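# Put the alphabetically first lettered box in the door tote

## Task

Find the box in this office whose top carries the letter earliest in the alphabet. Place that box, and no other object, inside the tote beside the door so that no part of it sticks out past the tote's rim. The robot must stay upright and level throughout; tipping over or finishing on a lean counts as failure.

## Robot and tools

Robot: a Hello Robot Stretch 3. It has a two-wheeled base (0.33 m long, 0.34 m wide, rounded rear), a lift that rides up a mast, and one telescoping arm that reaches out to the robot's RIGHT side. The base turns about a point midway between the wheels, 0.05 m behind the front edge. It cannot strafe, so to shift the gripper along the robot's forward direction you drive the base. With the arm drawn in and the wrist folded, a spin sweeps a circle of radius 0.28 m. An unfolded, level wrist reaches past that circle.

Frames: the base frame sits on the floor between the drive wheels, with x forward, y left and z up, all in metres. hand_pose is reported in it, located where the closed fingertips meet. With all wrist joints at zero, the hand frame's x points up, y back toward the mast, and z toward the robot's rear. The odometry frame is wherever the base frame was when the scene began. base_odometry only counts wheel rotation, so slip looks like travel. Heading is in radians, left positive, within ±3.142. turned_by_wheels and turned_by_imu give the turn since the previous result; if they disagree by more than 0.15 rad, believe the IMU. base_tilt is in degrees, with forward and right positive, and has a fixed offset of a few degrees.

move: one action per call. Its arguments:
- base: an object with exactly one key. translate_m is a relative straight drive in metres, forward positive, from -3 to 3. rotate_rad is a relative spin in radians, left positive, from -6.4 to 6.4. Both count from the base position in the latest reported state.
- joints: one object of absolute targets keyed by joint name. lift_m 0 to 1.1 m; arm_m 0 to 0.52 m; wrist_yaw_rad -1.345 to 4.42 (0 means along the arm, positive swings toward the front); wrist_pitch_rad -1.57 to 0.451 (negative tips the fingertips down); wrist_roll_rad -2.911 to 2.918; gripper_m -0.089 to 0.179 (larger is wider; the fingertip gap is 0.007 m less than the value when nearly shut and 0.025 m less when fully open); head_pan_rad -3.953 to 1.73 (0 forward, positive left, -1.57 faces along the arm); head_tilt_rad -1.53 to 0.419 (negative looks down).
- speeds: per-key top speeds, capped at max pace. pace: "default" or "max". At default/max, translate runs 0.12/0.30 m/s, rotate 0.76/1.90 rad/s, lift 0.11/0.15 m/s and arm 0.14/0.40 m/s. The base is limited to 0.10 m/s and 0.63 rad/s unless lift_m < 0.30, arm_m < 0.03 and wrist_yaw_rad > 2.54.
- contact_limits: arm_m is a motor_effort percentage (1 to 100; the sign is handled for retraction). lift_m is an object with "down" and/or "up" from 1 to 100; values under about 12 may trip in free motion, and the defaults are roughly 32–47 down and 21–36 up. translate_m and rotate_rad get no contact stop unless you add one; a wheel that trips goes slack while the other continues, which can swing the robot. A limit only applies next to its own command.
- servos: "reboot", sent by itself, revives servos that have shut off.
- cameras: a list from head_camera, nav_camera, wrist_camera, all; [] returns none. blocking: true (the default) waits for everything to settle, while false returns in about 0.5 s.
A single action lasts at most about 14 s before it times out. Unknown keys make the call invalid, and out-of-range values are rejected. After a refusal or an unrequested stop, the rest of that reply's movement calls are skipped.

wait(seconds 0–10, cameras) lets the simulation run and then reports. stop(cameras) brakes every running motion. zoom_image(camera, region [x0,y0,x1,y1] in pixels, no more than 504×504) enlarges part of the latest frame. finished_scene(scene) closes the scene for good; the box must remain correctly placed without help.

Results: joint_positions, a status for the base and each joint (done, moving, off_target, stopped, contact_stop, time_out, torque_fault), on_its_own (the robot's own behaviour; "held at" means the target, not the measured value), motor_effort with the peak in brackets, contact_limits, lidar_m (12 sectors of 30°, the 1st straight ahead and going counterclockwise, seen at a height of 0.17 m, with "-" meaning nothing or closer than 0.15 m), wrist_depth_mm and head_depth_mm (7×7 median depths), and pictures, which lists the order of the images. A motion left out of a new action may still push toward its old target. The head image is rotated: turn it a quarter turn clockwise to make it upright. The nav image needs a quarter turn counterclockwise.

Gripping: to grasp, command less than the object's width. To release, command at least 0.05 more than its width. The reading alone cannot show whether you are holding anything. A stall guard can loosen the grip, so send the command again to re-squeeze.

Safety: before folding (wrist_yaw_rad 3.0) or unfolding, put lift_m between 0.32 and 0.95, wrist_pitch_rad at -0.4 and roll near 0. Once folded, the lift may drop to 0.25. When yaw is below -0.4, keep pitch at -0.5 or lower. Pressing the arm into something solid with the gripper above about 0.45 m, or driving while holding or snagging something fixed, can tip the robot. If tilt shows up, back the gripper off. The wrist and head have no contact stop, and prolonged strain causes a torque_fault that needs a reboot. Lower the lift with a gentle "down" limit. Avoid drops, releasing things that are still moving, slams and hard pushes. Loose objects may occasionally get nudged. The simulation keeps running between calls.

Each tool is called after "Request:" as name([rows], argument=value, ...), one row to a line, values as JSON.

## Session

Request:
move(joints={"head_pan_rad": 1.5, "head_tilt_rad": -0.35}, pace="max", cameras=["nav_camera", "wrist_camera"])

Request:
move(joints={"head_pan_rad": 0.3, "head_tilt_rad": -0.35}, pace="max", cameras=["head_camera", "nav_camera"])

Request:
move(joints={"head_pan_rad": -0.9, "head_tilt_rad": -0.35}, pace="max", cameras=["nav_camera"])

Request:
move(joints={"head_pan_rad": -2.1, "head_tilt_rad": -0.35}, pace="max", cameras=["nav_camera"])

Request:
move(joints={"head_pan_rad": -3.3, "head_tilt_rad": -0.35}, pace="max", cameras=["nav_camera"])

Scene clock: 1.03 s.
move: done
base_odometry: x=+0.000 y=+0.000 heading=+0.000
turned_by_wheels: +0.000
turned_by_imu: +0.000
base_tilt: forward=+1.0 right=-0.2
lidar_m: 0.73 0.74 0.91 1.57 1.58 1.09 1.00 1.00 1.25 1.54 1.23 0.80
head_depth_mm: 1436 1532 1622 1753 1881 1899 1521 / 1421 1504 1605 1720 1866 1892 1519 / 1402 1488 1590 1698 1827 1895 1514 / 1365 1464 1544 1644 1801 1836 1504 / 1359 1440 1522 1634 1762 1832 1501 / 1342 1418 1507 1611 1737 1802 1505 / 1330 1411 1491 1602 1707 1809 1498
base_status: not commanded
joint_positions: lift_m=+0.337 arm_m=+0.002 wrist_yaw_rad=+3.032 wrist_pitch_rad=-0.535 wrist_roll_rad=+0.000 gripper_m=+0.037 head_pan_rad=+1.533 head_tilt_rad=-0.349
joint_status: all done
measured_speeds: all 0
motor_effort: left_wheel=-0.5(0.8) right_wheel=+2.1(2.6) lift_m=+27.2(27.6) arm_m=-10.9(11.0) wrist_yaw_rad=+0.7(1.4) wrist_pitch_rad=+2.4(2.6) wrist_roll_rad=+1.0(1.1) gripper_m=+0.0(0.9) head_pan_rad=-0.4(3.8) head_tilt_rad=-1.2(3.9)
hand_pose: x=+0.0015 y=+0.0602 z=+0.3248 quat_wxyz=(+0.224, +0.691, +0.150, +0.671) (m; base frame)
wrist_depth_mm: - 139 - - - - - / - 155 - - - - - / 979 179 869 957 964 959 - / 778 745 204 732 770 755 742 / 645 624 228 625 629 633 632 / 546 534 129 333 130 538 537 / 468 305 293 306 448 474 482
pictures: nav_camera (sideways), wrist_camera
Images, in order (width x height): nav_camera 672x504, wrist_camera 644x364.

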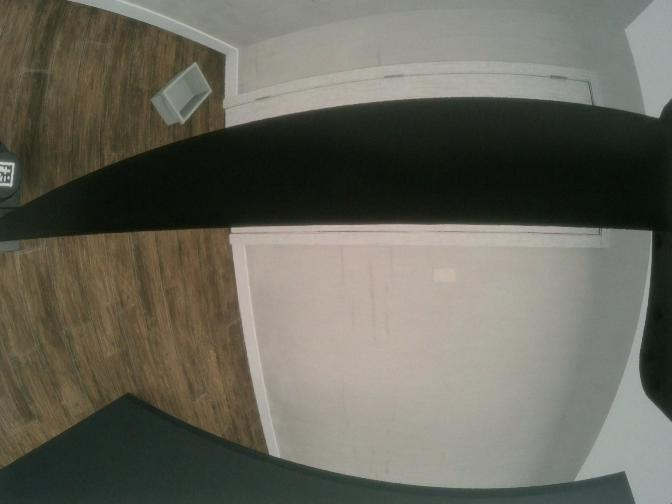

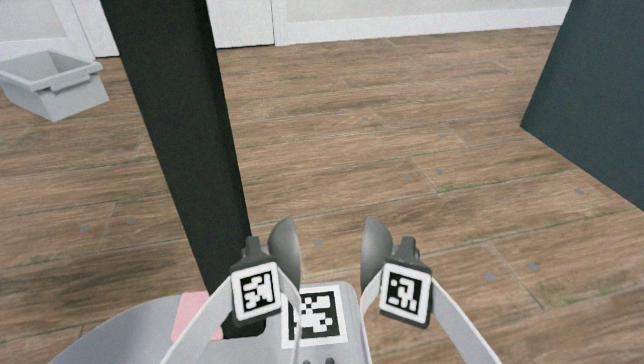

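Scene clock: 2.00 s.
move: done
base_odometry: x=+0.000 y=+0.000 heading=+0.000
turned_by_wheels: +0.000
turned_by_imu: +0.000
base_tilt: forward=+0.8 right=-0.1
lidar_m: 0.73 0.73 0.91 1.57 1.59 1.09 1.00 1.01 1.25 1.54 1.23 0.80
head_depth_mm: 579 612 650 690 739 792 858 / 590 625 662 707 757 815 882 / 602 637 676 723 776 834 904 / 614 652 692 741 796 861 932 / 625 663 708 760 817 881 959 / 639 680 724 779 838 908 991 / 652 694 743 795 863 938 1019
base_status: not commanded
joint_positions: lift_m=+0.337 arm_m=+0.002 wrist_yaw_rad=+3.032 wrist_pitch_rad=-0.535 wrist_roll_rad=+0.000 gripper_m=+0.037 head_pan_rad=+0.290 head_tilt_rad=-0.349
joint_status: all done
measured_speeds: all 0
motor_effort: left_wheel=-0.4(0.7) right_wheel=+2.3(3.0) lift_m=+28.0(28.1) arm_m=-13.7(13.7) wrist_yaw_rad=+0.5(1.3) wrist_pitch_rad=+2.2(2.6) wrist_roll_rad=+0.9(1.0) gripper_m=-0.5(1.2) head_pan_rad=-1.8(5.2) head_tilt_rad=-1.9(4.1)
hand_pose: x=+0.0015 y=+0.0602 z=+0.3248 quat_wxyz=(+0.224, +0.691, +0.150, +0.671) (m; base frame)
wrist_depth_mm: - 140 - - - - - / - 154 - - - - - / 946 179 879 958 942 909 - / 744 737 204 753 754 760 739 / 626 640 227 623 640 630 632 / 539 531 129 334 129 543 546 / 470 306 293 304 450 473 473
pictures: head_camera (sideways), nav_camera (sideways)
Images, in order (width x height): head_camera 896x504, nav_camera 672x504.

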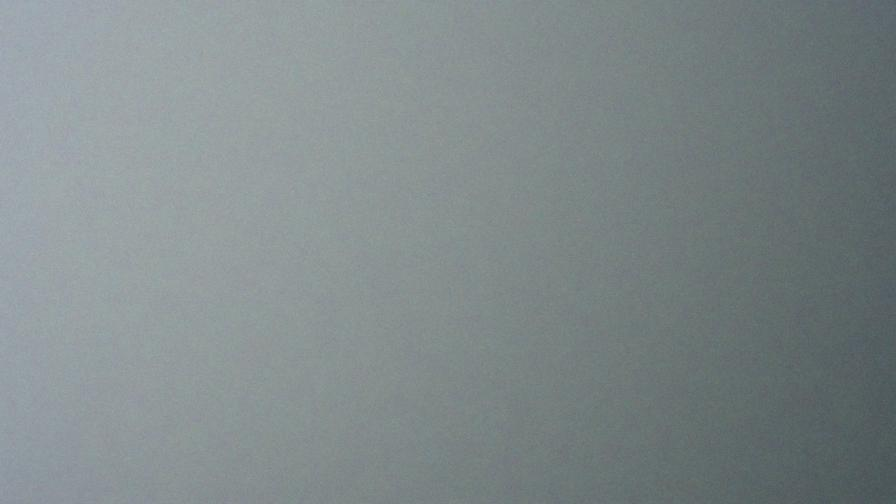

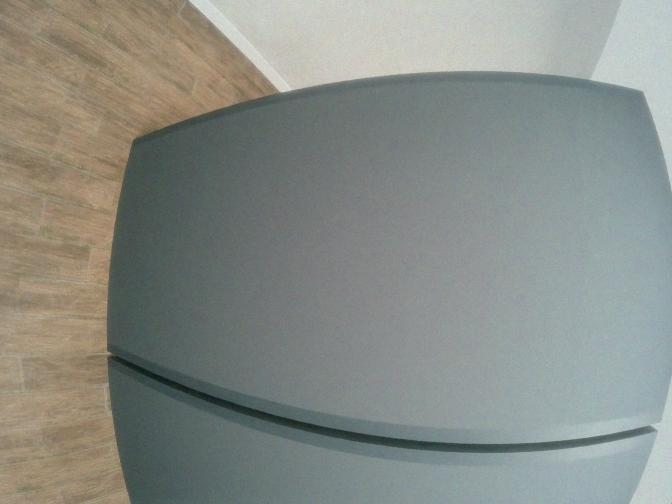

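Scene clock: 2.97 s.
move: done
base_odometry: x=+0.000 y=+0.000 heading=+0.000
turned_by_wheels: +0.000
turned_by_imu: +0.000
base_tilt: forward=+0.9 right=-0.2
lidar_m: 0.73 0.74 0.91 1.57 1.58 1.09 1.00 1.01 1.25 1.55 1.22 0.80
head_depth_mm: 1910 2000 2065 1808 2285 1890 1519 / 1684 1834 1995 2074 2324 1874 1513 / 1380 1494 1612 1756 1970 1890 1507 / 1180 1255 1355 1457 1587 1700 1503 / 1030 1087 1150 1232 1315 1422 1463 / 914 955 1005 1063 1130 1211 1289 / 818 858 900 941 989 1044 1113
base_status: not commanded
joint_positions: lift_m=+0.337 arm_m=+0.002 wrist_yaw_rad=+3.032 wrist_pitch_rad=-0.535 wrist_roll_rad=+0.000 gripper_m=+0.037 head_pan_rad=-0.934 head_tilt_rad=-0.350
joint_status: all done
measured_speeds: all 0
motor_effort: left_wheel=-0.5(0.7) right_wheel=+2.1(2.6) lift_m=+28.2(28.7) arm_m=-16.5(16.5) wrist_yaw_rad=+0.9(1.1) wrist_pitch_rad=+2.1(2.8) wrist_roll_rad=+0.7(1.0) gripper_m=-0.1(1.1) head_pan_rad=+0.2(5.1) head_tilt_rad=-1.3(4.0)
hand_pose: x=+0.0015 y=+0.0602 z=+0.3248 quat_wxyz=(+0.224, +0.691, +0.150, +0.671) (m; base frame)
wrist_depth_mm: - 140 - - - - - / - 154 - - - - - / 964 179 877 946 946 933 - / 753 740 204 750 790 759 715 / 630 619 227 643 639 635 630 / 542 536 129 335 130 538 548 / 475 303 293 302 456 468 469
pictures: nav_camera (sideways)
Images, in order (width x height): nav_camera 672x504.

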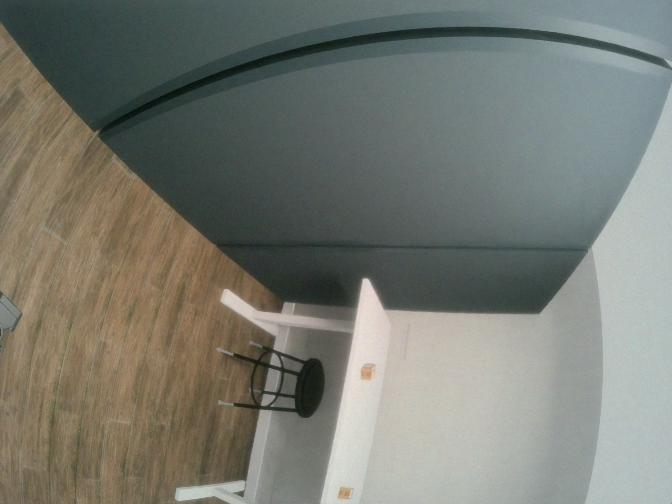

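Scene clock: 3.90 s.
move: done
base_odometry: x=+0.000 y=+0.000 heading=+0.000
turned_by_wheels: +0.000
turned_by_imu: +0.000
base_tilt: forward=+0.8 right=-0.1
lidar_m: 0.73 0.73 0.91 1.57 1.58 1.09 1.00 1.01 1.25 1.55 1.23 0.80
head_depth_mm: 1053 1098 1140 1188 1243 1311 1373 / 1147 1205 1259 1314 1389 1468 1473 / 1277 1341 1410 1492 1575 1683 1518 / 1431 1513 1609 1714 1835 1822 1503 / 1623 1745 1864 1970 2155 1876 1509 / 1895 2040 2133 1957 2257 1862 1496 / 1966 2086 2157 2290 2359 1866 1493
base_status: not commanded
joint_positions: lift_m=+0.337 arm_m=+0.002 wrist_yaw_rad=+3.032 wrist_pitch_rad=-0.535 wrist_roll_rad=+0.000 gripper_m=+0.037 head_pan_rad=-2.144 head_tilt_rad=-0.350
joint_status: all done
measured_speeds: all 0
motor_effort: left_wheel=-0.6(0.8) right_wheel=+2.3(2.6) lift_m=+28.6(28.8) arm_m=-19.2(19.2) wrist_yaw_rad=+0.5(1.4) wrist_pitch_rad=+2.5(2.6) wrist_roll_rad=+0.8(1.1) gripper_m=-0.2(1.3) head_pan_rad=+1.4(4.2) head_tilt_rad=-2.0(4.9)
hand_pose: x=+0.0015 y=+0.0602 z=+0.3248 quat_wxyz=(+0.224, +0.691, +0.150, +0.671) (m; base frame)
wrist_depth_mm: - 140 - - - - - / - 154 - - - - - / 950 179 896 977 954 933 - / 749 739 204 746 754 771 724 / 630 635 227 635 643 629 636 / 537 538 128 337 129 538 548 / 471 305 294 307 451 484 470
pictures: nav_camera (sideways)
Images, in order (width x height): nav_camera 672x504.

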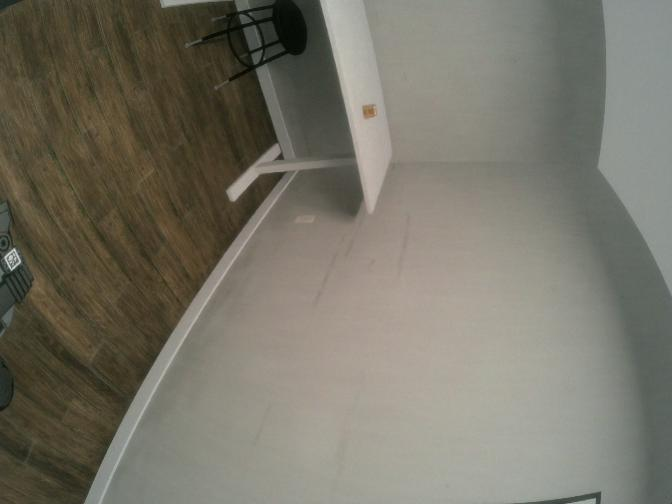

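Scene clock: 4.83 s.
move: done
base_odometry: x=+0.000 y=+0.000 heading=+0.000
turned_by_wheels: +0.000
turned_by_imu: +0.000
base_tilt: forward=+0.9 right=-0.1
lidar_m: 0.73 0.74 0.91 1.57 1.58 1.09 1.00 1.01 1.25 1.55 1.23 0.80
head_depth_mm: 971 1030 1116 1204 1305 1432 1491 / 942 1010 1074 1163 1255 1373 1452 / 901 978 1042 1122 1208 1313 1417 / 874 944 1010 1087 1167 1263 1364 / 855 925 981 1051 1129 1221 1319 / 832 899 952 1018 1090 1172 1265 / 809 873 927 986 1055 1128 1225
base_status: not commanded
joint_positions: lift_m=+0.337 arm_m=+0.002 wrist_yaw_rad=+3.032 wrist_pitch_rad=-0.535 wrist_roll_rad=+0.000 gripper_m=+0.037 head_pan_rad=-3.348 head_tilt_rad=-0.350
joint_status: all done
measured_speeds: all 0
motor_effort: left_wheel=-0.5(0.7) right_wheel=+2.2(2.5) lift_m=+29.2(29.2) arm_m=-21.7(21.9) wrist_yaw_rad=+0.8(1.1) wrist_pitch_rad=+2.4(2.6) wrist_roll_rad=+1.0(1.0) gripper_m=-0.6(1.5) head_pan_rad=+1.8(4.9) head_tilt_rad=-2.2(6.6)
hand_pose: x=+0.0015 y=+0.0602 z=+0.3248 quat_wxyz=(+0.224, +0.691, +0.150, +0.671) (m; base frame)
wrist_depth_mm: - 140 - - - - - / - 154 - - - - - / 968 179 859 941 972 934 - / 777 745 203 740 758 734 728 / 638 631 229 624 643 642 634 / 547 538 129 333 130 534 539 / 469 309 290 306 451 472 466
pictures: nav_camera (sideways)
Images, in order (width x height): nav_camera 672x504.

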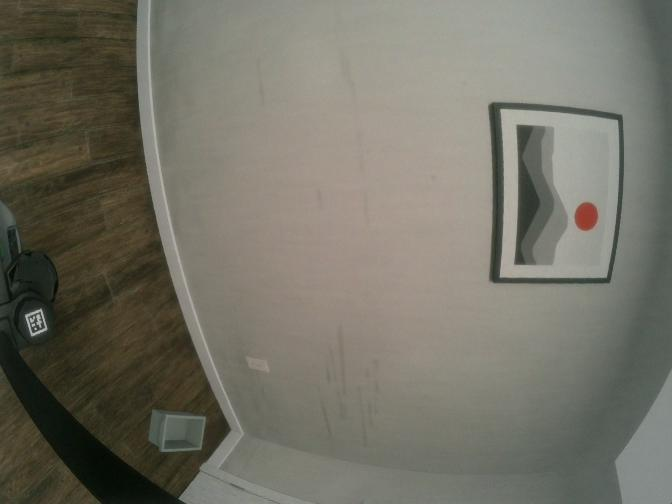

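Request:
move(joints={"head_pan_rad": -1.53, "head_tilt_rad": -0.3}, pace="max", cameras=["head_camera"])

Scene clock: 23.67 s.
move: done
base_odometry: x=+0.000 y=+0.000 heading=+0.000
turned_by_wheels: +0.000
turned_by_imu: +0.001
base_tilt: forward=+0.9 right=-0.2
lidar_m: 0.73 0.74 0.91 1.57 1.59 1.09 1.00 1.01 1.25 1.55 1.23 0.80
head_depth_mm: 1899 1993 2119 1809 2369 1985 1587 / 1904 2003 2103 1765 2379 2007 1579 / 1892 2000 2135 1751 2384 1986 1585 / 1907 1997 2121 1754 2129 1912 1566 / 1892 1996 2113 1898 1989 1909 1568 / 1895 2015 2119 1872 2365 1970 1566 / 1900 1996 2108 1820 2290 1960 1561
base_status: not commanded
joint_positions: lift_m=+0.337 arm_m=+0.002 wrist_yaw_rad=+3.032 wrist_pitch_rad=-0.535 wrist_roll_rad=+0.000 gripper_m=+0.037 head_pan_rad=-1.488 head_tilt_rad=-0.304
joint_status: all done
measured_speeds: all 0
motor_effort: left_wheel=-0.6(0.7) right_wheel=+2.2(2.7) lift_m=+31.2(31.4) arm_m=-22.0(22.5) wrist_yaw_rad=+0.8(1.4) wrist_pitch_rad=+2.3(2.8) wrist_roll_rad=+0.9(1.1) gripper_m=-0.8(1.3) head_pan_rad=-1.4(5.0) head_tilt_rad=+5.1(5.7)
hand_pose: x=+0.0015 y=+0.0602 z=+0.3248 quat_wxyz=(+0.224, +0.691, +0.150, +0.671) (m; base frame)
wrist_depth_mm: - 140 - - - - - / - 154 - - - - - / 972 179 882 965 978 936 - / 753 725 204 746 757 755 723 / 620 639 226 639 629 627 625 / 537 541 129 332 129 534 542 / 471 308 293 309 451 479 475
pictures: head_camera (sideways)
Images, in order (width x height): head_camera 896x504.

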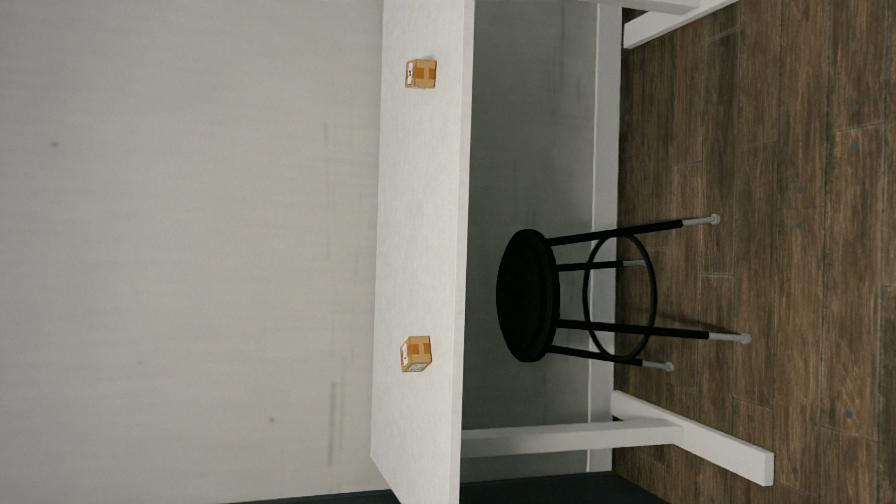

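Request:
zoom_image(camera="head_camera", region=[398, 52, 442, 96])

Request:
zoom_image(camera="head_camera", region=[394, 330, 438, 374])

Scaled by 11.455 from the camera's 896x504 image, which has a finer 1280x720 frame.

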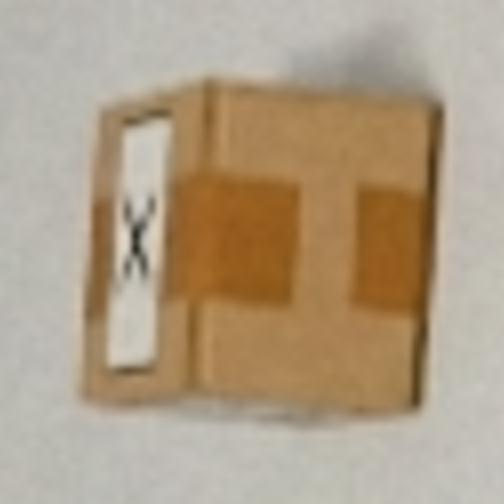

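Scaled by 11.455 from the camera's 896x504 image, which has a finer 1280x720 frame.

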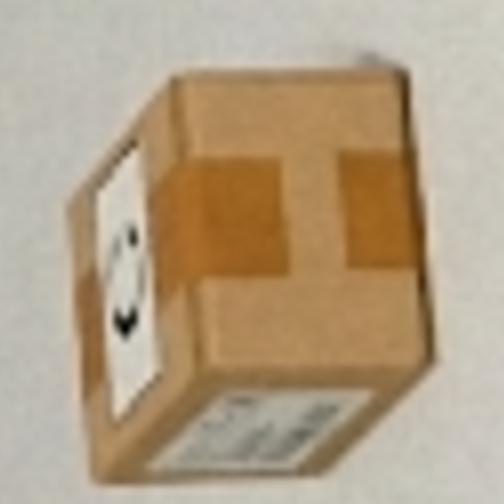

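Request:
move(base={"rotate_rad": 1.433}, joints={"lift_m": 0.28, "head_pan_rad": -1.2, "head_tilt_rad": -0.3}, pace="max", cameras=[])

Request:
move(base={"translate_m": 1.208}, pace="max", cameras=["nav_camera"])

Scene clock: 43.33 s.
move: done
base_odometry: x=+0.000 y=+0.000 heading=+1.433
turned_by_wheels: +1.433
turned_by_imu: +1.428
base_tilt: forward=+1.0 right=+0.0
lidar_m: 1.57 1.57 1.18 1.00 1.00 1.13 1.65 1.54 0.86 0.73 0.73 0.83
head_depth_mm: 596 624 655 693 735 781 838 / 602 633 666 705 746 797 849 / 608 640 675 716 759 806 862 / 617 650 684 726 772 823 881 / 626 658 693 737 783 839 894 / 633 666 705 749 797 853 915 / 642 676 717 761 808 869 930
base_status: done
joint_positions: lift_m=+0.280 arm_m=+0.002 wrist_yaw_rad=+3.032 wrist_pitch_rad=-0.536 wrist_roll_rad=+0.000 gripper_m=+0.037 head_pan_rad=-1.199 head_tilt_rad=-0.300
joint_status: all done
measured_speeds: all 0
motor_effort: left_wheel=-7.3(17.0) right_wheel=+8.7(17.0) lift_m=+20.8(28.8) arm_m=-21.9(22.7) wrist_yaw_rad=+0.9(1.2) wrist_pitch_rad=+2.6(3.1) wrist_roll_rad=+0.8(1.1) gripper_m=-0.4(1.5) head_pan_rad=+2.2(3.9) head_tilt_rad=+3.6(5.3)
hand_pose: x=+0.0014 y=+0.0600 z=+0.2671 quat_wxyz=(+0.225, +0.691, +0.150, +0.671) (m; base frame)
wrist_depth_mm: 822 140 975 - - - - / 888 154 990 - - - 960 / 829 179 752 817 846 826 836 / 671 634 205 663 668 661 653 / 541 547 229 550 549 553 548 / 471 280 131 269 130 468 475 / 245 247 237 247 392 413 410
pictures: none
No camera images: "cameras" was empty.

Scene clock: 48.73 s.
move: done
base_odometry: x=+0.166 y=+1.196 heading=+1.433
turned_by_wheels: +0.000
turned_by_imu: -0.001
base_tilt: forward=+1.1 right=-0.1
lidar_m: 0.45 0.43 0.48 0.80 1.35 1.54 2.56 0.81 0.64 0.98 0.96 0.53
head_depth_mm: 2978 3116 3200 3514 2758 2032 1597 / 2969 3143 3283 3441 2754 2031 1588 / 2997 3149 3351 3537 2755 2000 1586 / 2839 3020 3275 3507 2735 1999 1577 / 1681 1757 1848 1908 2071 1901 1569 / 1221 1262 1306 1345 1405 1452 1462 / 951 974 997 1028 1054 1084 1131
base_status: done
joint_positions: lift_m=+0.280 arm_m=+0.002 wrist_yaw_rad=+3.032 wrist_pitch_rad=-0.536 wrist_roll_rad=+0.000 gripper_m=+0.037 head_pan_rad=-1.199 head_tilt_rad=-0.300
joint_status: not commanded
measured_speeds: all 0
motor_effort: left_wheel=+5.9(12.1) right_wheel=+1.1(20.3) lift_m=+28.1(28.1) arm_m=-16.9(22.2) wrist_yaw_rad=+0.8(1.4) wrist_pitch_rad=+2.7(3.0) wrist_roll_rad=+0.8(1.1) gripper_m=+0.5(1.2) head_pan_rad=+1.4(3.6) head_tilt_rad=+2.1(4.2)
hand_pose: x=+0.0014 y=+0.0600 z=+0.2671 quat_wxyz=(+0.225, +0.691, +0.150, +0.671) (m; base frame)
wrist_depth_mm: - 140 - - 677 491 381 / - 154 978 - 703 512 391 / 840 178 768 843 769 529 399 / 658 622 205 673 678 566 429 / 551 554 228 549 553 540 455 / 473 285 132 264 130 472 442 / 246 247 237 249 390 412 414
pictures: nav_camera (sideways)
Images, in order (width x height): nav_camera 672x504.

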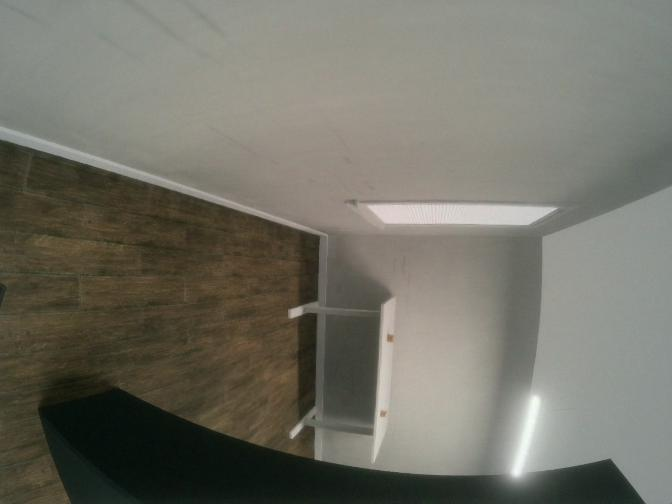

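Request:
move(base={"rotate_rad": -1.319}, pace="max", cameras=[])

Request:
move(base={"translate_m": 1.05}, pace="max", cameras=[])

Request:
move(base={"rotate_rad": -0.794}, pace="max", joints={"head_pan_rad": 0.0}, cameras=["nav_camera"])

Scene clock: 54.70 s.
move: done
base_odometry: x=+0.166 y=+1.196 heading=+0.114
turned_by_wheels: -1.319
turned_by_imu: -1.312
base_tilt: forward=+1.0 right=+0.0
lidar_m: 1.99 0.66 0.47 0.44 0.44 0.59 1.35 1.39 1.86 1.68 0.64 0.71
head_depth_mm: 2394 2765 3056 3215 2773 2028 1612 / 1428 1599 1816 2096 2398 2006 1591 / 1040 1122 1221 1341 1487 1666 1545 / 816 863 920 990 1065 1156 1256 / 670 704 741 782 830 883 943 / 569 592 617 647 680 713 762 / 522 550 584 624 667 718 776
base_status: done
joint_positions: lift_m=+0.280 arm_m=+0.002 wrist_yaw_rad=+3.032 wrist_pitch_rad=-0.536 wrist_roll_rad=+0.000 gripper_m=+0.037 head_pan_rad=-1.199 head_tilt_rad=-0.300
joint_status: not commanded
measured_speeds: all 0
motor_effort: left_wheel=+7.9(18.5) right_wheel=-7.5(15.2) lift_m=+28.6(31.9) arm_m=-22.2(22.2) wrist_yaw_rad=+1.2(1.4) wrist_pitch_rad=+2.8(2.9) wrist_roll_rad=+0.9(1.1) gripper_m=+0.3(1.5) head_pan_rad=-0.8(2.1) head_tilt_rad=+1.4(3.4)
hand_pose: x=+0.0014 y=+0.0600 z=+0.2671 quat_wxyz=(+0.225, +0.691, +0.150, +0.671) (m; base frame)
wrist_depth_mm: 409 140 443 471 481 499 524 / 445 155 488 515 536 560 581 / 490 180 519 565 596 621 651 / 517 204 205 615 639 667 653 / 556 552 228 558 547 553 546 / 472 282 130 268 129 471 470 / 246 250 236 247 390 411 412
pictures: none
No camera images: "cameras" was empty.

Scene clock: 59.57 s.
move: done
base_odometry: x=+1.210 y=+1.316 heading=+0.114
turned_by_wheels: +0.000
turned_by_imu: -0.001
base_tilt: forward=+1.0 right=-0.1
lidar_m: 1.91 0.71 0.51 0.48 0.50 0.66 1.60 0.70 0.52 1.37 3.06 2.45
head_depth_mm: 2831 2933 3068 3254 2754 2037 1599 / 2929 3064 3214 3358 2751 2003 1574 / 3058 3211 3317 3538 2756 2013 1586 / 3162 3370 3447 3662 2700 1977 1583 / 3324 3459 3619 3830 2723 1991 1572 / 3340 3597 3838 3962 2721 1995 1572 / 3278 3435 3477 3575 2694 1973 1566
base_status: done
joint_positions: lift_m=+0.280 arm_m=+0.002 wrist_yaw_rad=+3.032 wrist_pitch_rad=-0.536 wrist_roll_rad=+0.000 gripper_m=+0.037 head_pan_rad=-1.199 head_tilt_rad=-0.300
joint_status: not commanded
measured_speeds: all 0
motor_effort: left_wheel=+5.9(19.5) right_wheel=-2.1(9.6) lift_m=+19.7(28.6) arm_m=-20.2(22.4) wrist_yaw_rad=+0.7(1.4) wrist_pitch_rad=+2.8(3.1) wrist_roll_rad=+0.8(1.3) gripper_m=+0.0(1.4) head_pan_rad=-3.0(3.0) head_tilt_rad=+0.4(2.8)
hand_pose: x=+0.0014 y=+0.0600 z=+0.2671 quat_wxyz=(+0.225, +0.691, +0.150, +0.671) (m; base frame)
wrist_depth_mm: 455 139 481 508 521 540 562 / 504 155 516 563 575 600 619 / 550 179 565 605 630 661 685 / 584 592 204 650 658 659 647 / 553 548 228 548 555 545 546 / 472 281 131 269 129 457 473 / 248 247 236 249 398 405 409
pictures: none
No camera images: "cameras" was empty.

Scene clock: 61.30 s.
move: done
base_odometry: x=+1.210 y=+1.316 heading=-0.679
turned_by_wheels: -0.794
turned_by_imu: -0.790
base_tilt: forward=+0.8 right=-0.3
lidar_m: 2.45 1.92 1.04 0.57 0.48 0.48 0.55 0.91 2.39 0.56 0.52 2.78
head_depth_mm: 3315 3498 3581 3678 2753 2034 1596 / 3427 3603 3834 3908 2763 2023 1587 / 3071 3299 3541 3711 2755 2010 1584 / 2830 2968 3135 3399 2719 1995 1583 / 2605 2733 2791 3044 2644 1987 1566 / 2432 2538 2620 2798 2677 1982 1568 / 2238 2367 2432 2599 2592 1979 1572
base_status: done
joint_positions: lift_m=+0.280 arm_m=+0.002 wrist_yaw_rad=+3.032 wrist_pitch_rad=-0.536 wrist_roll_rad=+0.000 gripper_m=+0.037 head_pan_rad=+0.016 head_tilt_rad=-0.300
joint_status: all done
measured_speeds: translate_m=+0.000 rotate_rad=+0.000 lift_m=+0.000 arm_m=+0.000 wrist_yaw_rad=+0.000 wrist_pitch_rad=+0.000 wrist_roll_rad=+0.000 head_pan_rad=-0.024 head_tilt_rad=+0.000
motor_effort: left_wheel=+8.0(17.2) right_wheel=-8.5(14.9) lift_m=+21.7(21.7) arm_m=-21.2(22.3) wrist_yaw_rad=+0.7(1.4) wrist_pitch_rad=+2.7(2.9) wrist_roll_rad=+0.8(0.9) gripper_m=-1.2(1.4) head_pan_rad=-4.0(4.4) head_tilt_rad=+1.1(1.6)
hand_pose: x=+0.0014 y=+0.0600 z=+0.2671 quat_wxyz=(+0.225, +0.691, +0.150, +0.671) (m; base frame)
wrist_depth_mm: 388 140 605 814 - - - / 413 155 644 863 - - - / 437 180 681 846 824 836 813 / 457 516 205 661 669 675 668 / 468 532 227 558 550 548 555 / 465 280 131 268 130 472 468 / 247 247 234 249 389 415 412
pictures: nav_camera (sideways)
Images, in order (width x height): nav_camera 672x504.

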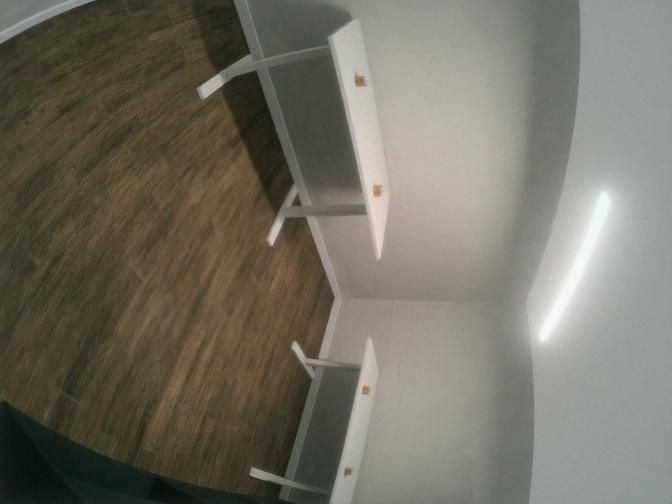

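Request:
move(base={"translate_m": 1.5}, pace="max", joints={"head_pan_rad": 0.45}, cameras=["head_camera", "nav_camera"])

Scene clock: 71.57 s.
move: done
base_odometry: x=+2.377 y=+0.374 heading=-0.679
turned_by_wheels: +0.000
turned_by_imu: -0.001
base_tilt: forward=+1.0 right=-0.2
lidar_m: 1.60 1.00 1.35 1.17 1.57 1.57 1.78 1.35 1.25 1.71 1.97 1.74
head_depth_mm: 1344 1433 1522 1611 948 1815 1592 / 1299 1375 1465 1555 943 783 1596 / 1269 1333 1411 1459 940 746 1261 / 1224 1295 1370 1401 936 715 1586 / 1190 1253 1330 1362 938 713 1581 / 1158 1209 1280 1334 925 681 1565 / 1125 1181 1245 1290 925 679 1510
base_status: done
joint_positions: lift_m=+0.280 arm_m=+0.002 wrist_yaw_rad=+3.032 wrist_pitch_rad=-0.536 wrist_roll_rad=+0.000 gripper_m=+0.037 head_pan_rad=+0.451 head_tilt_rad=-0.300
joint_status: all done
measured_speeds: all 0
motor_effort: left_wheel=+11.3(17.6) right_wheel=-3.7(13.3) lift_m=+28.5(32.1) arm_m=-9.5(17.5) wrist_yaw_rad=+0.6(1.4) wrist_pitch_rad=+2.8(3.1) wrist_roll_rad=+0.7(1.1) gripper_m=-0.1(1.4) head_pan_rad=-3.4(4.2) head_tilt_rad=-0.8(2.0)
hand_pose: x=+0.0014 y=+0.0600 z=+0.2671 quat_wxyz=(+0.225, +0.691, +0.150, +0.671) (m; base frame)
wrist_depth_mm: - 140 - - - - - / - 153 968 - - - - / 832 180 748 838 845 820 843 / 662 641 204 656 662 662 663 / 548 552 228 552 551 550 548 / 475 281 131 267 129 471 468 / 246 246 235 248 392 411 406
pictures: head_camera (sideways), nav_camera (sideways)
Images, in order (width x height): head_camera 896x504, nav_camera 672x504.

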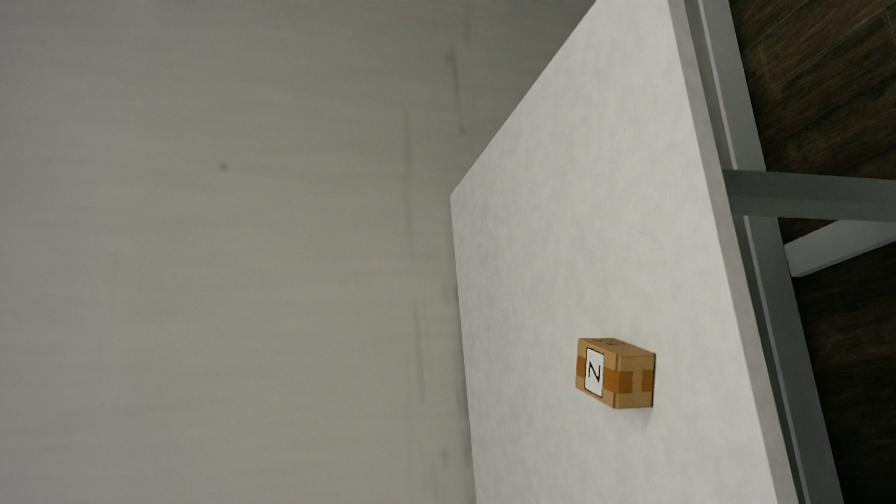

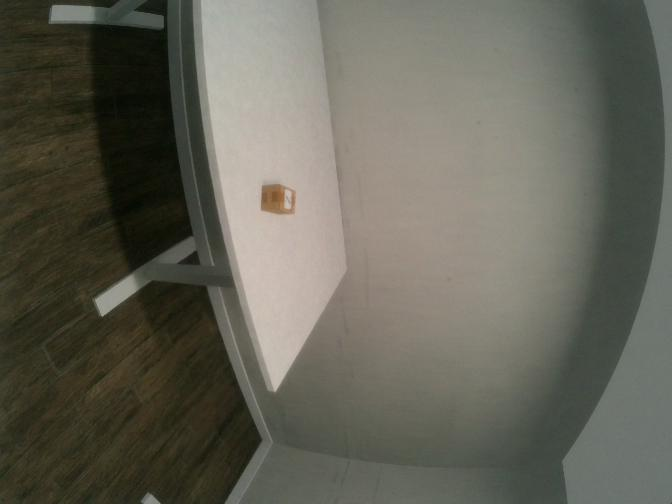

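Request:
move(joints={"head_pan_rad": 1.15, "head_tilt_rad": -0.3}, pace="max", cameras=["head_camera"])

Request:
move(joints={"head_pan_rad": -0.65, "head_tilt_rad": -0.3}, pace="max", cameras=["head_camera"])

Scene clock: 76.70 s.
move: done
base_odometry: x=+2.377 y=+0.374 heading=-0.679
turned_by_wheels: +0.000
turned_by_imu: +0.001
base_tilt: forward=+1.0 right=-0.2
lidar_m: 1.60 1.01 1.35 1.17 1.58 1.57 1.78 1.35 1.25 1.71 1.96 1.73
head_depth_mm: 1137 1182 1239 1297 949 695 1497 / 1178 1230 1288 1341 945 692 1547 / 1217 1282 1348 1394 945 689 1574 / 1267 1324 1404 1433 937 714 1581 / 1323 1389 1465 1456 932 771 1579 / 1370 1451 1539 1463 928 1748 1568 / 1445 1530 1620 1655 927 1309 1418
base_status: not commanded
joint_positions: lift_m=+0.280 arm_m=+0.002 wrist_yaw_rad=+3.032 wrist_pitch_rad=-0.536 wrist_roll_rad=+0.000 gripper_m=+0.037 head_pan_rad=+1.160 head_tilt_rad=-0.300
joint_status: all done
measured_speeds: all 0
motor_effort: left_wheel=+11.6(11.7) right_wheel=-3.8(4.4) lift_m=+19.5(20.3) arm_m=-5.1(6.0) wrist_yaw_rad=+0.6(1.1) wrist_pitch_rad=+2.7(2.9) wrist_roll_rad=+0.9(1.0) gripper_m=-0.1(1.4) head_pan_rad=+2.2(5.4) head_tilt_rad=-1.4(3.2)
hand_pose: x=+0.0014 y=+0.0600 z=+0.2671 quat_wxyz=(+0.225, +0.691, +0.150, +0.671) (m; base frame)
wrist_depth_mm: - 139 - - - - - / - 154 960 - - - - / 815 178 752 856 822 825 821 / 665 637 205 664 652 655 655 / 551 545 227 546 550 551 552 / 469 283 131 267 130 476 474 / 246 247 235 246 393 406 405
pictures: head_camera (sideways)
Images, in order (width x height): head_camera 896x504.

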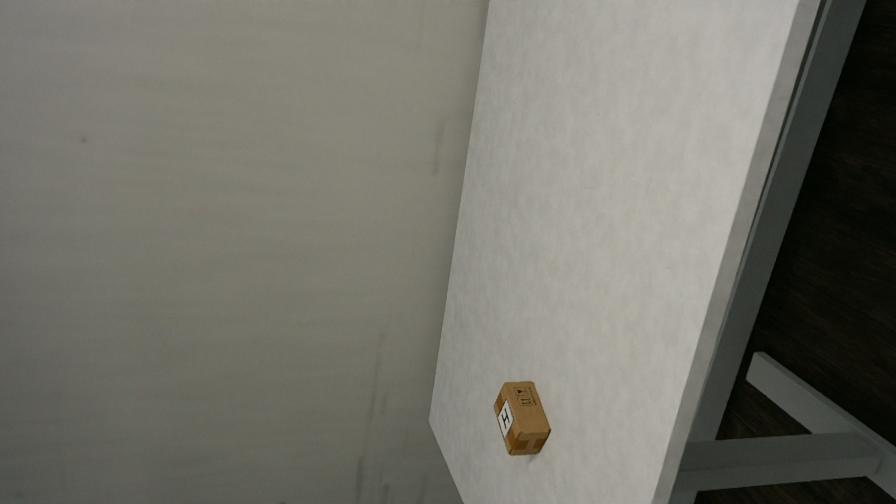

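Scene clock: 77.77 s.
move: done
base_odometry: x=+2.377 y=+0.374 heading=-0.679
turned_by_wheels: +0.000
turned_by_imu: +0.000
base_tilt: forward=+0.9 right=-0.2
lidar_m: 1.59 1.01 1.35 1.17 1.57 1.57 1.78 1.35 1.25 1.71 1.97 1.74
head_depth_mm: 1887 1960 2074 1971 2324 2030 1602 / 1891 1998 2085 1959 2348 1991 1585 / 1901 2007 2121 1934 2357 1989 1591 / 1939 2042 2155 1908 2352 1975 1574 / 1954 2075 2161 2260 2444 1981 1577 / 1976 2080 2220 2349 2445 1983 1564 / 1999 2127 2241 2389 2491 1964 1568
base_status: not commanded
joint_positions: lift_m=+0.280 arm_m=+0.002 wrist_yaw_rad=+3.032 wrist_pitch_rad=-0.536 wrist_roll_rad=+0.000 gripper_m=+0.037 head_pan_rad=-0.683 head_tilt_rad=-0.300
joint_status: all done
measured_speeds: all 0
motor_effort: left_wheel=+11.3(11.6) right_wheel=-3.8(4.2) lift_m=+19.5(19.7) arm_m=-3.1(4.9) wrist_yaw_rad=+0.8(1.2) wrist_pitch_rad=+2.8(2.9) wrist_roll_rad=+0.7(1.1) gripper_m=-0.1(0.9) head_pan_rad=-0.3(5.3) head_tilt_rad=-0.3(3.6)
hand_pose: x=+0.0014 y=+0.0600 z=+0.2671 quat_wxyz=(+0.225, +0.691, +0.150, +0.671) (m; base frame)
wrist_depth_mm: - 140 - - - - - / - 155 990 - - - - / 837 179 770 830 854 823 859 / 666 642 204 672 651 657 663 / 545 549 230 547 552 543 543 / 473 284 131 268 130 481 473 / 248 247 235 247 393 412 410
pictures: head_camera (sideways)
Images, in order (width x height): head_camera 896x504.

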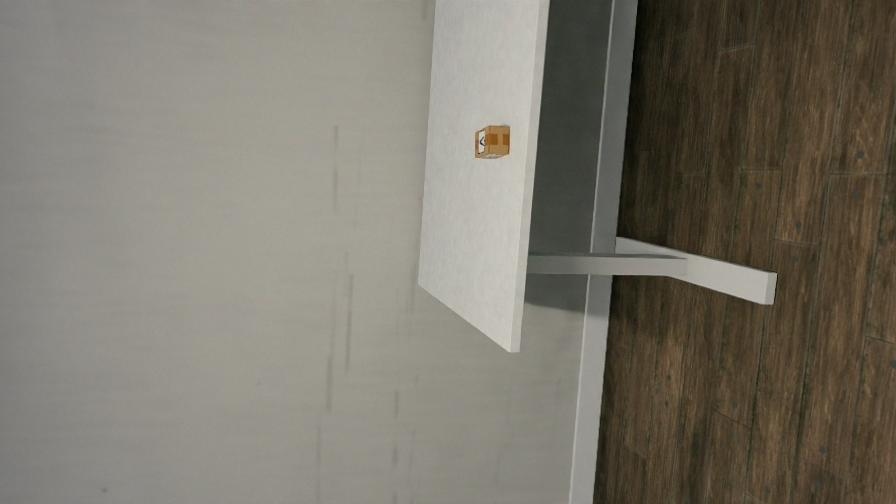

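Request:
zoom_image(camera="head_camera", region=[470, 120, 514, 164])

Request:
move(joints={"head_pan_rad": -1.1, "head_tilt_rad": -0.3}, pace="max", cameras=["head_camera"])

Scaled by 11.455 from the camera's 896x504 image, which has a finer 1280x720 frame.

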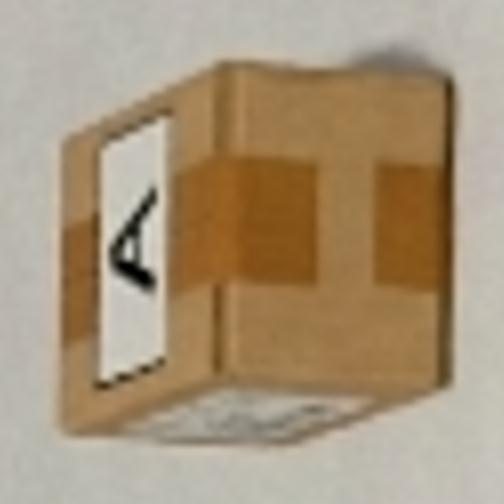

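Scene clock: 81.10 s.
move: done
base_odometry: x=+2.377 y=+0.374 heading=-0.679
turned_by_wheels: +0.000
turned_by_imu: +0.001
base_tilt: forward=+0.8 right=-0.1
lidar_m: 1.60 1.00 1.35 1.18 1.57 1.57 1.78 1.35 1.25 1.72 1.97 1.74
head_depth_mm: 2132 2251 2360 2490 2609 2008 1594 / 2140 2247 2351 1947 2419 2016 1579 / 2049 2187 2292 1937 2564 2003 1586 / 2002 2113 2233 1944 2493 1983 1585 / 1951 2061 2166 1916 2420 2005 1565 / 1888 1989 2097 1893 2341 1972 1570 / 1862 1944 2030 1885 2297 1985 1570
base_status: not commanded
joint_positions: lift_m=+0.280 arm_m=+0.002 wrist_yaw_rad=+3.032 wrist_pitch_rad=-0.536 wrist_roll_rad=+0.000 gripper_m=+0.037 head_pan_rad=-1.105 head_tilt_rad=-0.300
joint_status: all done
measured_speeds: all 0
motor_effort: left_wheel=+11.7(11.8) right_wheel=-3.6(4.3) lift_m=+19.5(19.9) arm_m=+0.6(1.0) wrist_yaw_rad=+0.8(1.4) wrist_pitch_rad=+2.4(3.0) wrist_roll_rad=+0.8(1.1) gripper_m=+0.1(1.3) head_pan_rad=-2.6(5.0) head_tilt_rad=-0.2(3.2)
hand_pose: x=+0.0014 y=+0.0600 z=+0.2671 quat_wxyz=(+0.225, +0.691, +0.150, +0.671) (m; base frame)
wrist_depth_mm: - 140 - - - - - / - 154 988 - - - - / 837 179 751 838 830 807 841 / 669 640 204 660 663 641 658 / 543 549 227 555 562 552 544 / 469 284 131 269 130 475 475 / 247 247 234 246 395 417 406
pictures: head_camera (sideways)
Images, in order (width x height): head_camera 896x504.

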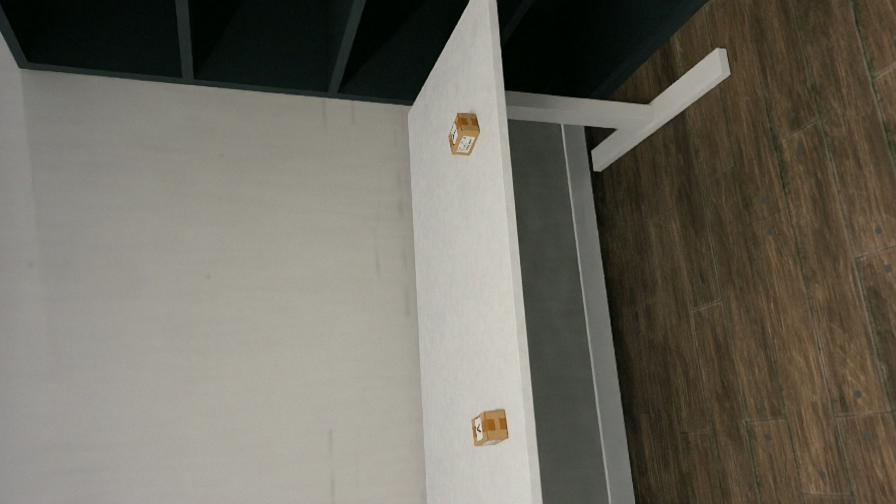

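Request:
move(base={"rotate_rad": -0.834}, joints={"wrist_pitch_rad": -0.42, "head_pan_rad": -1.571, "head_tilt_rad": -0.45}, pace="max", cameras=[])

Request:
move(base={"translate_m": 0.78}, pace="max", cameras=[])

Request:
move(base={"rotate_rad": 1.627}, joints={"lift_m": 0.7, "gripper_m": 0.14}, pace="max", cameras=["head_camera", "nav_camera"])

Scene clock: 99.67 s.
move: done
base_odometry: x=+2.377 y=+0.374 heading=-1.512
turned_by_wheels: -0.834
turned_by_imu: -0.829
base_tilt: forward=+1.1 right=-0.3
lidar_m: 1.74 2.08 1.01 1.35 1.19 1.18 1.57 1.60 1.35 1.43 1.25 1.71
head_depth_mm: 1439 1554 1529 1620 1618 1615 1397 / 1430 1552 1516 1751 1873 1635 1393 / 1440 1527 1507 1739 1870 1650 1398 / 1429 1539 1487 1743 1873 1633 1381 / 1430 1544 1468 1717 1857 1639 1386 / 1256 1401 1268 1429 1463 1608 1388 / 1043 1117 1216 1549 1793 1615 1385
base_status: done
joint_positions: lift_m=+0.280 arm_m=+0.002 wrist_yaw_rad=+3.032 wrist_pitch_rad=-0.441 wrist_roll_rad=+0.000 gripper_m=+0.037 head_pan_rad=-1.577 head_tilt_rad=-0.451
joint_status: all done
measured_speeds: all 0
motor_effort: left_wheel=+9.5(18.1) right_wheel=-8.5(14.9) lift_m=+21.0(21.1) arm_m=+1.3(5.1) wrist_yaw_rad=+0.4(1.3) wrist_pitch_rad=+3.9(4.7) wrist_roll_rad=+0.8(0.9) gripper_m=-0.5(1.3) head_pan_rad=-0.1(5.1) head_tilt_rad=-1.8(3.4)
hand_pose: x=+0.0029 y=+0.0733 z=+0.2874 quat_wxyz=(+0.193, +0.697, +0.117, +0.681) (m; base frame)
wrist_depth_mm: - 137 - - - - - / - 150 - - - - - / - 166 929 - - - - / 760 728 207 777 784 772 760 / 614 599 206 621 621 617 625 / 524 519 131 295 130 520 521 / 437 272 253 271 418 446 449
pictures: none
No camera images: "cameras" was empty.

Scene clock: 103.60 s.
move: done
base_odometry: x=+2.423 y=-0.404 heading=-1.512
turned_by_wheels: +0.000
turned_by_imu: -0.001
base_tilt: forward=+0.8 right=-0.1
lidar_m: 1.41 0.99 1.50 1.41 1.43 1.81 2.34 1.79 1.23 1.24 1.24 1.31
head_depth_mm: 1188 1257 1233 1305 1409 1567 1398 / 1382 1486 1518 1656 1508 1592 1395 / 1382 1488 1513 1698 1810 1581 1390 / 1373 1476 1489 1691 1797 1584 1381 / 1381 1486 1473 1683 1806 1572 1390 / 1375 1490 1469 1689 1801 1568 1384 / 1365 1450 1311 1469 1405 1550 1385
base_status: done
joint_positions: lift_m=+0.280 arm_m=+0.002 wrist_yaw_rad=+3.032 wrist_pitch_rad=-0.440 wrist_roll_rad=+0.000 gripper_m=+0.037 head_pan_rad=-1.572 head_tilt_rad=-0.451
joint_status: not commanded
measured_speeds: all 0
motor_effort: left_wheel=+11.7(20.4) right_wheel=-2.8(7.6) lift_m=+24.6(25.0) arm_m=-15.4(15.4) wrist_yaw_rad=+0.8(1.4) wrist_pitch_rad=+3.5(4.0) wrist_roll_rad=+0.8(1.0) gripper_m=-0.8(1.9) head_pan_rad=+2.1(4.3) head_tilt_rad=+0.6(2.3)
hand_pose: x=+0.0029 y=+0.0735 z=+0.2877 quat_wxyz=(+0.192, +0.697, +0.117, +0.681) (m; base frame)
wrist_depth_mm: - 137 - - - - - / - 150 - - - - - / - 166 936 - - - - / 783 700 208 768 780 779 764 / 624 598 206 632 622 614 630 / 522 522 131 300 129 521 525 / 440 270 255 273 421 440 445
pictures: none
No camera images: "cameras" was empty.

Scene clock: 107.20 s.
move: done
base_odometry: x=+2.423 y=-0.404 heading=+0.115
turned_by_wheels: +1.627
turned_by_imu: +1.622
base_tilt: forward=+0.8 right=-0.1
lidar_m: 1.41 1.02 1.81 2.33 1.78 1.23 1.40 1.24 1.31 1.42 0.99 1.48
head_depth_mm: 1199 1280 1400 1322 960 830 1400 / 1199 1294 1394 1316 960 829 1395 / 1208 1290 1396 1313 955 827 1394 / 1204 1291 1406 1308 913 822 1383 / 1205 1298 1413 1302 951 822 1379 / 1217 1306 1416 1284 940 1285 1341 / 1213 1309 1420 1367 945 1535 1386
base_status: done
joint_positions: lift_m=+0.700 arm_m=+0.002 wrist_yaw_rad=+3.032 wrist_pitch_rad=-0.439 wrist_roll_rad=+0.000 gripper_m=+0.140 head_pan_rad=-1.571 head_tilt_rad=-0.451
joint_status: all done
measured_speeds: all 0
motor_effort: left_wheel=-7.4(14.6) right_wheel=+7.0(16.3) lift_m=+31.0(34.9) arm_m=-21.2(22.6) wrist_yaw_rad=+0.7(1.3) wrist_pitch_rad=+3.5(3.8) wrist_roll_rad=+0.8(1.0) gripper_m=-0.1(92.5) head_pan_rad=+3.5(4.3) head_tilt_rad=+2.0(2.9)
hand_pose: x=+0.0029 y=+0.0737 z=+0.7080 quat_wxyz=(+0.192, +0.697, +0.116, +0.681) (m; base frame)
wrist_depth_mm: - 136 - - - - - / - 149 - - - - - / - 163 - - - - - / - - 208 - - - - / - - 236 - - - - / - 124 236 - - 121 - / - 865 269 908 910 127 845
pictures: head_camera (sideways), nav_camera (sideways)
Images, in order (width x height): head_camera 896x504, nav_camera 672x504.

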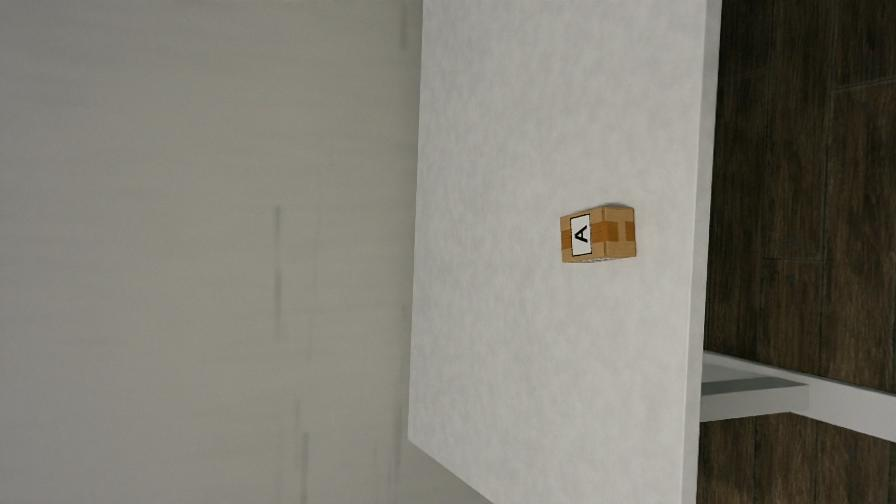

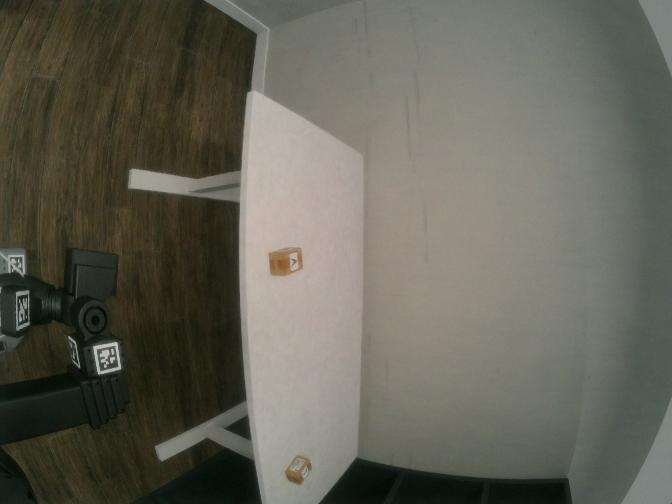

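Request:
move(base={"translate_m": 0.038}, joints={"lift_m": 0.87, "wrist_yaw_rad": 0.06}, pace="max", cameras=[])

Request:
move(joints={"arm_m": 0.37, "wrist_pitch_rad": -0.9}, speeds={"arm_m": 0.25}, cameras=["wrist_camera"])

Scene clock: 124.77 s.
move: done
base_odometry: x=+2.460 y=-0.400 heading=+0.115
turned_by_wheels: +0.000
turned_by_imu: +0.001
base_tilt: forward=+1.0 right=-0.2
lidar_m: 1.37 0.98 1.79 2.34 1.81 1.27 1.40 1.27 1.34 1.04 0.98 1.44
head_depth_mm: 1197 1285 1397 1330 963 831 1408 / 1198 1290 1400 1329 961 830 458 / 1204 1290 1406 1313 956 828 285 / 1204 1291 1404 1312 950 824 373 / 1207 1303 1410 1301 951 822 1297 / 1217 1299 1422 1299 948 1274 1351 / 1217 1305 1419 1515 947 1536 1380
base_status: done
joint_positions: lift_m=+0.870 arm_m=+0.002 wrist_yaw_rad=+0.063 wrist_pitch_rad=-0.439 wrist_roll_rad=+0.000 gripper_m=+0.140 head_pan_rad=-1.571 head_tilt_rad=-0.450
joint_status: all done
measured_speeds: all 0
motor_effort: left_wheel=+5.0(8.4) right_wheel=+6.0(12.3) lift_m=+30.4(34.4) arm_m=-17.9(19.4) wrist_yaw_rad=-2.2(6.3) wrist_pitch_rad=+3.1(3.6) wrist_roll_rad=+0.8(1.0) gripper_m=+0.0(1.2) head_pan_rad=+2.9(3.8) head_tilt_rad=+3.1(4.3)
hand_pose: x=-0.0075 y=-0.3680 z=+0.8781 quat_wxyz=(+0.695, +0.176, -0.685, -0.132) (m; base frame)
wrist_depth_mm: - - - - - - - / - - - - - - - / - - - - - - - / - - - - - - - / - - - - - 148 - / - 125 - - - 121 - / - - - - - 127 -
pictures: none
No camera images: "cameras" was empty.

Scene clock: 128.30 s.
move: done
base_odometry: x=+2.460 y=-0.400 heading=+0.115
turned_by_wheels: +0.000
turned_by_imu: +0.001
base_tilt: forward=+0.9 right=+0.0
lidar_m: 1.37 0.98 1.79 2.34 1.80 1.27 1.41 1.28 1.34 1.04 0.98 1.43
head_depth_mm: 1195 1291 1393 1252 368 340 1394 / 1195 1287 1398 517 511 830 1396 / 1204 1288 1400 512 522 830 1396 / 1204 1294 1400 1310 918 826 1382 / 1204 1293 1413 1306 953 823 1386 / 1207 1303 1413 1296 947 1279 1352 / 1212 1310 1419 1514 947 1540 1391
base_status: not commanded
joint_positions: lift_m=+0.870 arm_m=+0.370 wrist_yaw_rad=+0.063 wrist_pitch_rad=-0.908 wrist_roll_rad=+0.000 gripper_m=+0.140 head_pan_rad=-1.571 head_tilt_rad=-0.450
joint_status: all done
measured_speeds: all 0
motor_effort: left_wheel=+5.0(5.3) right_wheel=+5.7(6.2) lift_m=+22.1(30.4) arm_m=+23.2(25.4) wrist_yaw_rad=-1.7(2.5) wrist_pitch_rad=+1.1(4.9) wrist_roll_rad=+1.0(1.1) gripper_m=+0.0(1.3) head_pan_rad=+1.9(3.8) head_tilt_rad=+3.2(4.3)
hand_pose: x=-0.0129 y=-0.6534 z=+0.7919 quat_wxyz=(+0.645, +0.330, -0.625, -0.290) (m; base frame)
wrist_depth_mm: - - - - - - - / - - - - - - - / 299 300 294 238 294 295 292 / 277 276 274 221 266 275 271 / 253 250 251 247 252 250 250 / 234 125 233 234 231 122 229 / 220 213 218 215 216 209 207
pictures: wrist_camera
Images, in order (width x height): wrist_camera 644x364.

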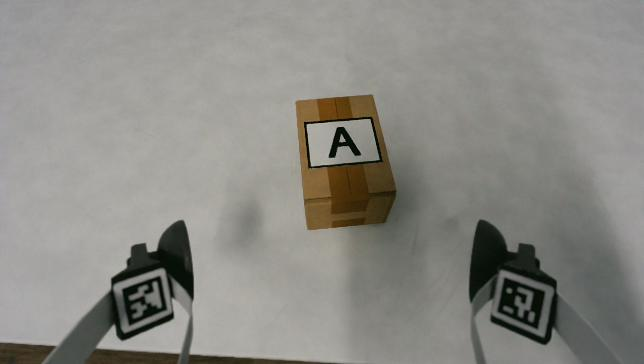

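Request:
move(base={"translate_m": -0.017}, joints={"arm_m": 0.4725, "wrist_yaw_rad": 0.155}, cameras=["wrist_camera"])

Scene clock: 137.67 s.
move: done
base_odometry: x=+2.443 y=-0.402 heading=+0.114
turned_by_wheels: +0.000
turned_by_imu: +0.001
base_tilt: forward=+0.8 right=-0.1
lidar_m: 1.39 1.00 1.80 2.34 1.80 1.25 1.40 1.26 1.32 1.41 0.99 1.46
head_depth_mm: 1198 1287 1392 1200 364 757 1366 / 1198 1289 1384 589 961 831 1403 / 1199 1292 1404 601 839 830 1390 / 1193 1290 1412 1301 871 824 1398 / 1203 1295 1415 1309 952 824 1388 / 1204 1308 1405 1303 950 1277 1352 / 1217 1313 1419 1495 948 1522 1389
base_status: done
joint_positions: lift_m=+0.870 arm_m=+0.472 wrist_yaw_rad=+0.152 wrist_pitch_rad=-0.908 wrist_roll_rad=+0.000 gripper_m=+0.140 head_pan_rad=-1.571 head_tilt_rad=-0.450
joint_status: all done
measured_speeds: all 0
motor_effort: left_wheel=-6.2(8.7) right_wheel=-3.1(8.8) lift_m=+20.3(20.4) arm_m=+23.0(24.9) wrist_yaw_rad=+3.4(6.0) wrist_pitch_rad=+1.4(1.5) wrist_roll_rad=+0.8(1.0) gripper_m=+0.1(1.5) head_pan_rad=+1.9(3.1) head_tilt_rad=+1.9(3.3)
hand_pose: x=-0.0006 y=-0.7546 z=+0.7919 quat_wxyz=(+0.657, +0.358, -0.610, -0.261) (m; base frame)
wrist_depth_mm: - - - - - - - / - - - - - - - / 297 296 297 297 294 295 296 / 276 274 275 276 272 272 272 / 252 253 251 197 251 249 250 / 234 124 229 181 228 121 230 / - 209 212 169 214 209 207
pictures: wrist_camera
Images, in order (width x height): wrist_camera 644x364.

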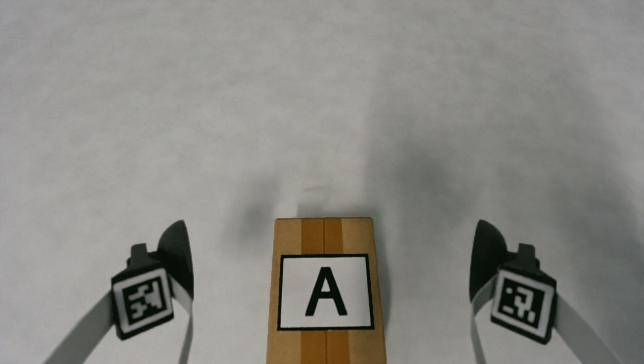

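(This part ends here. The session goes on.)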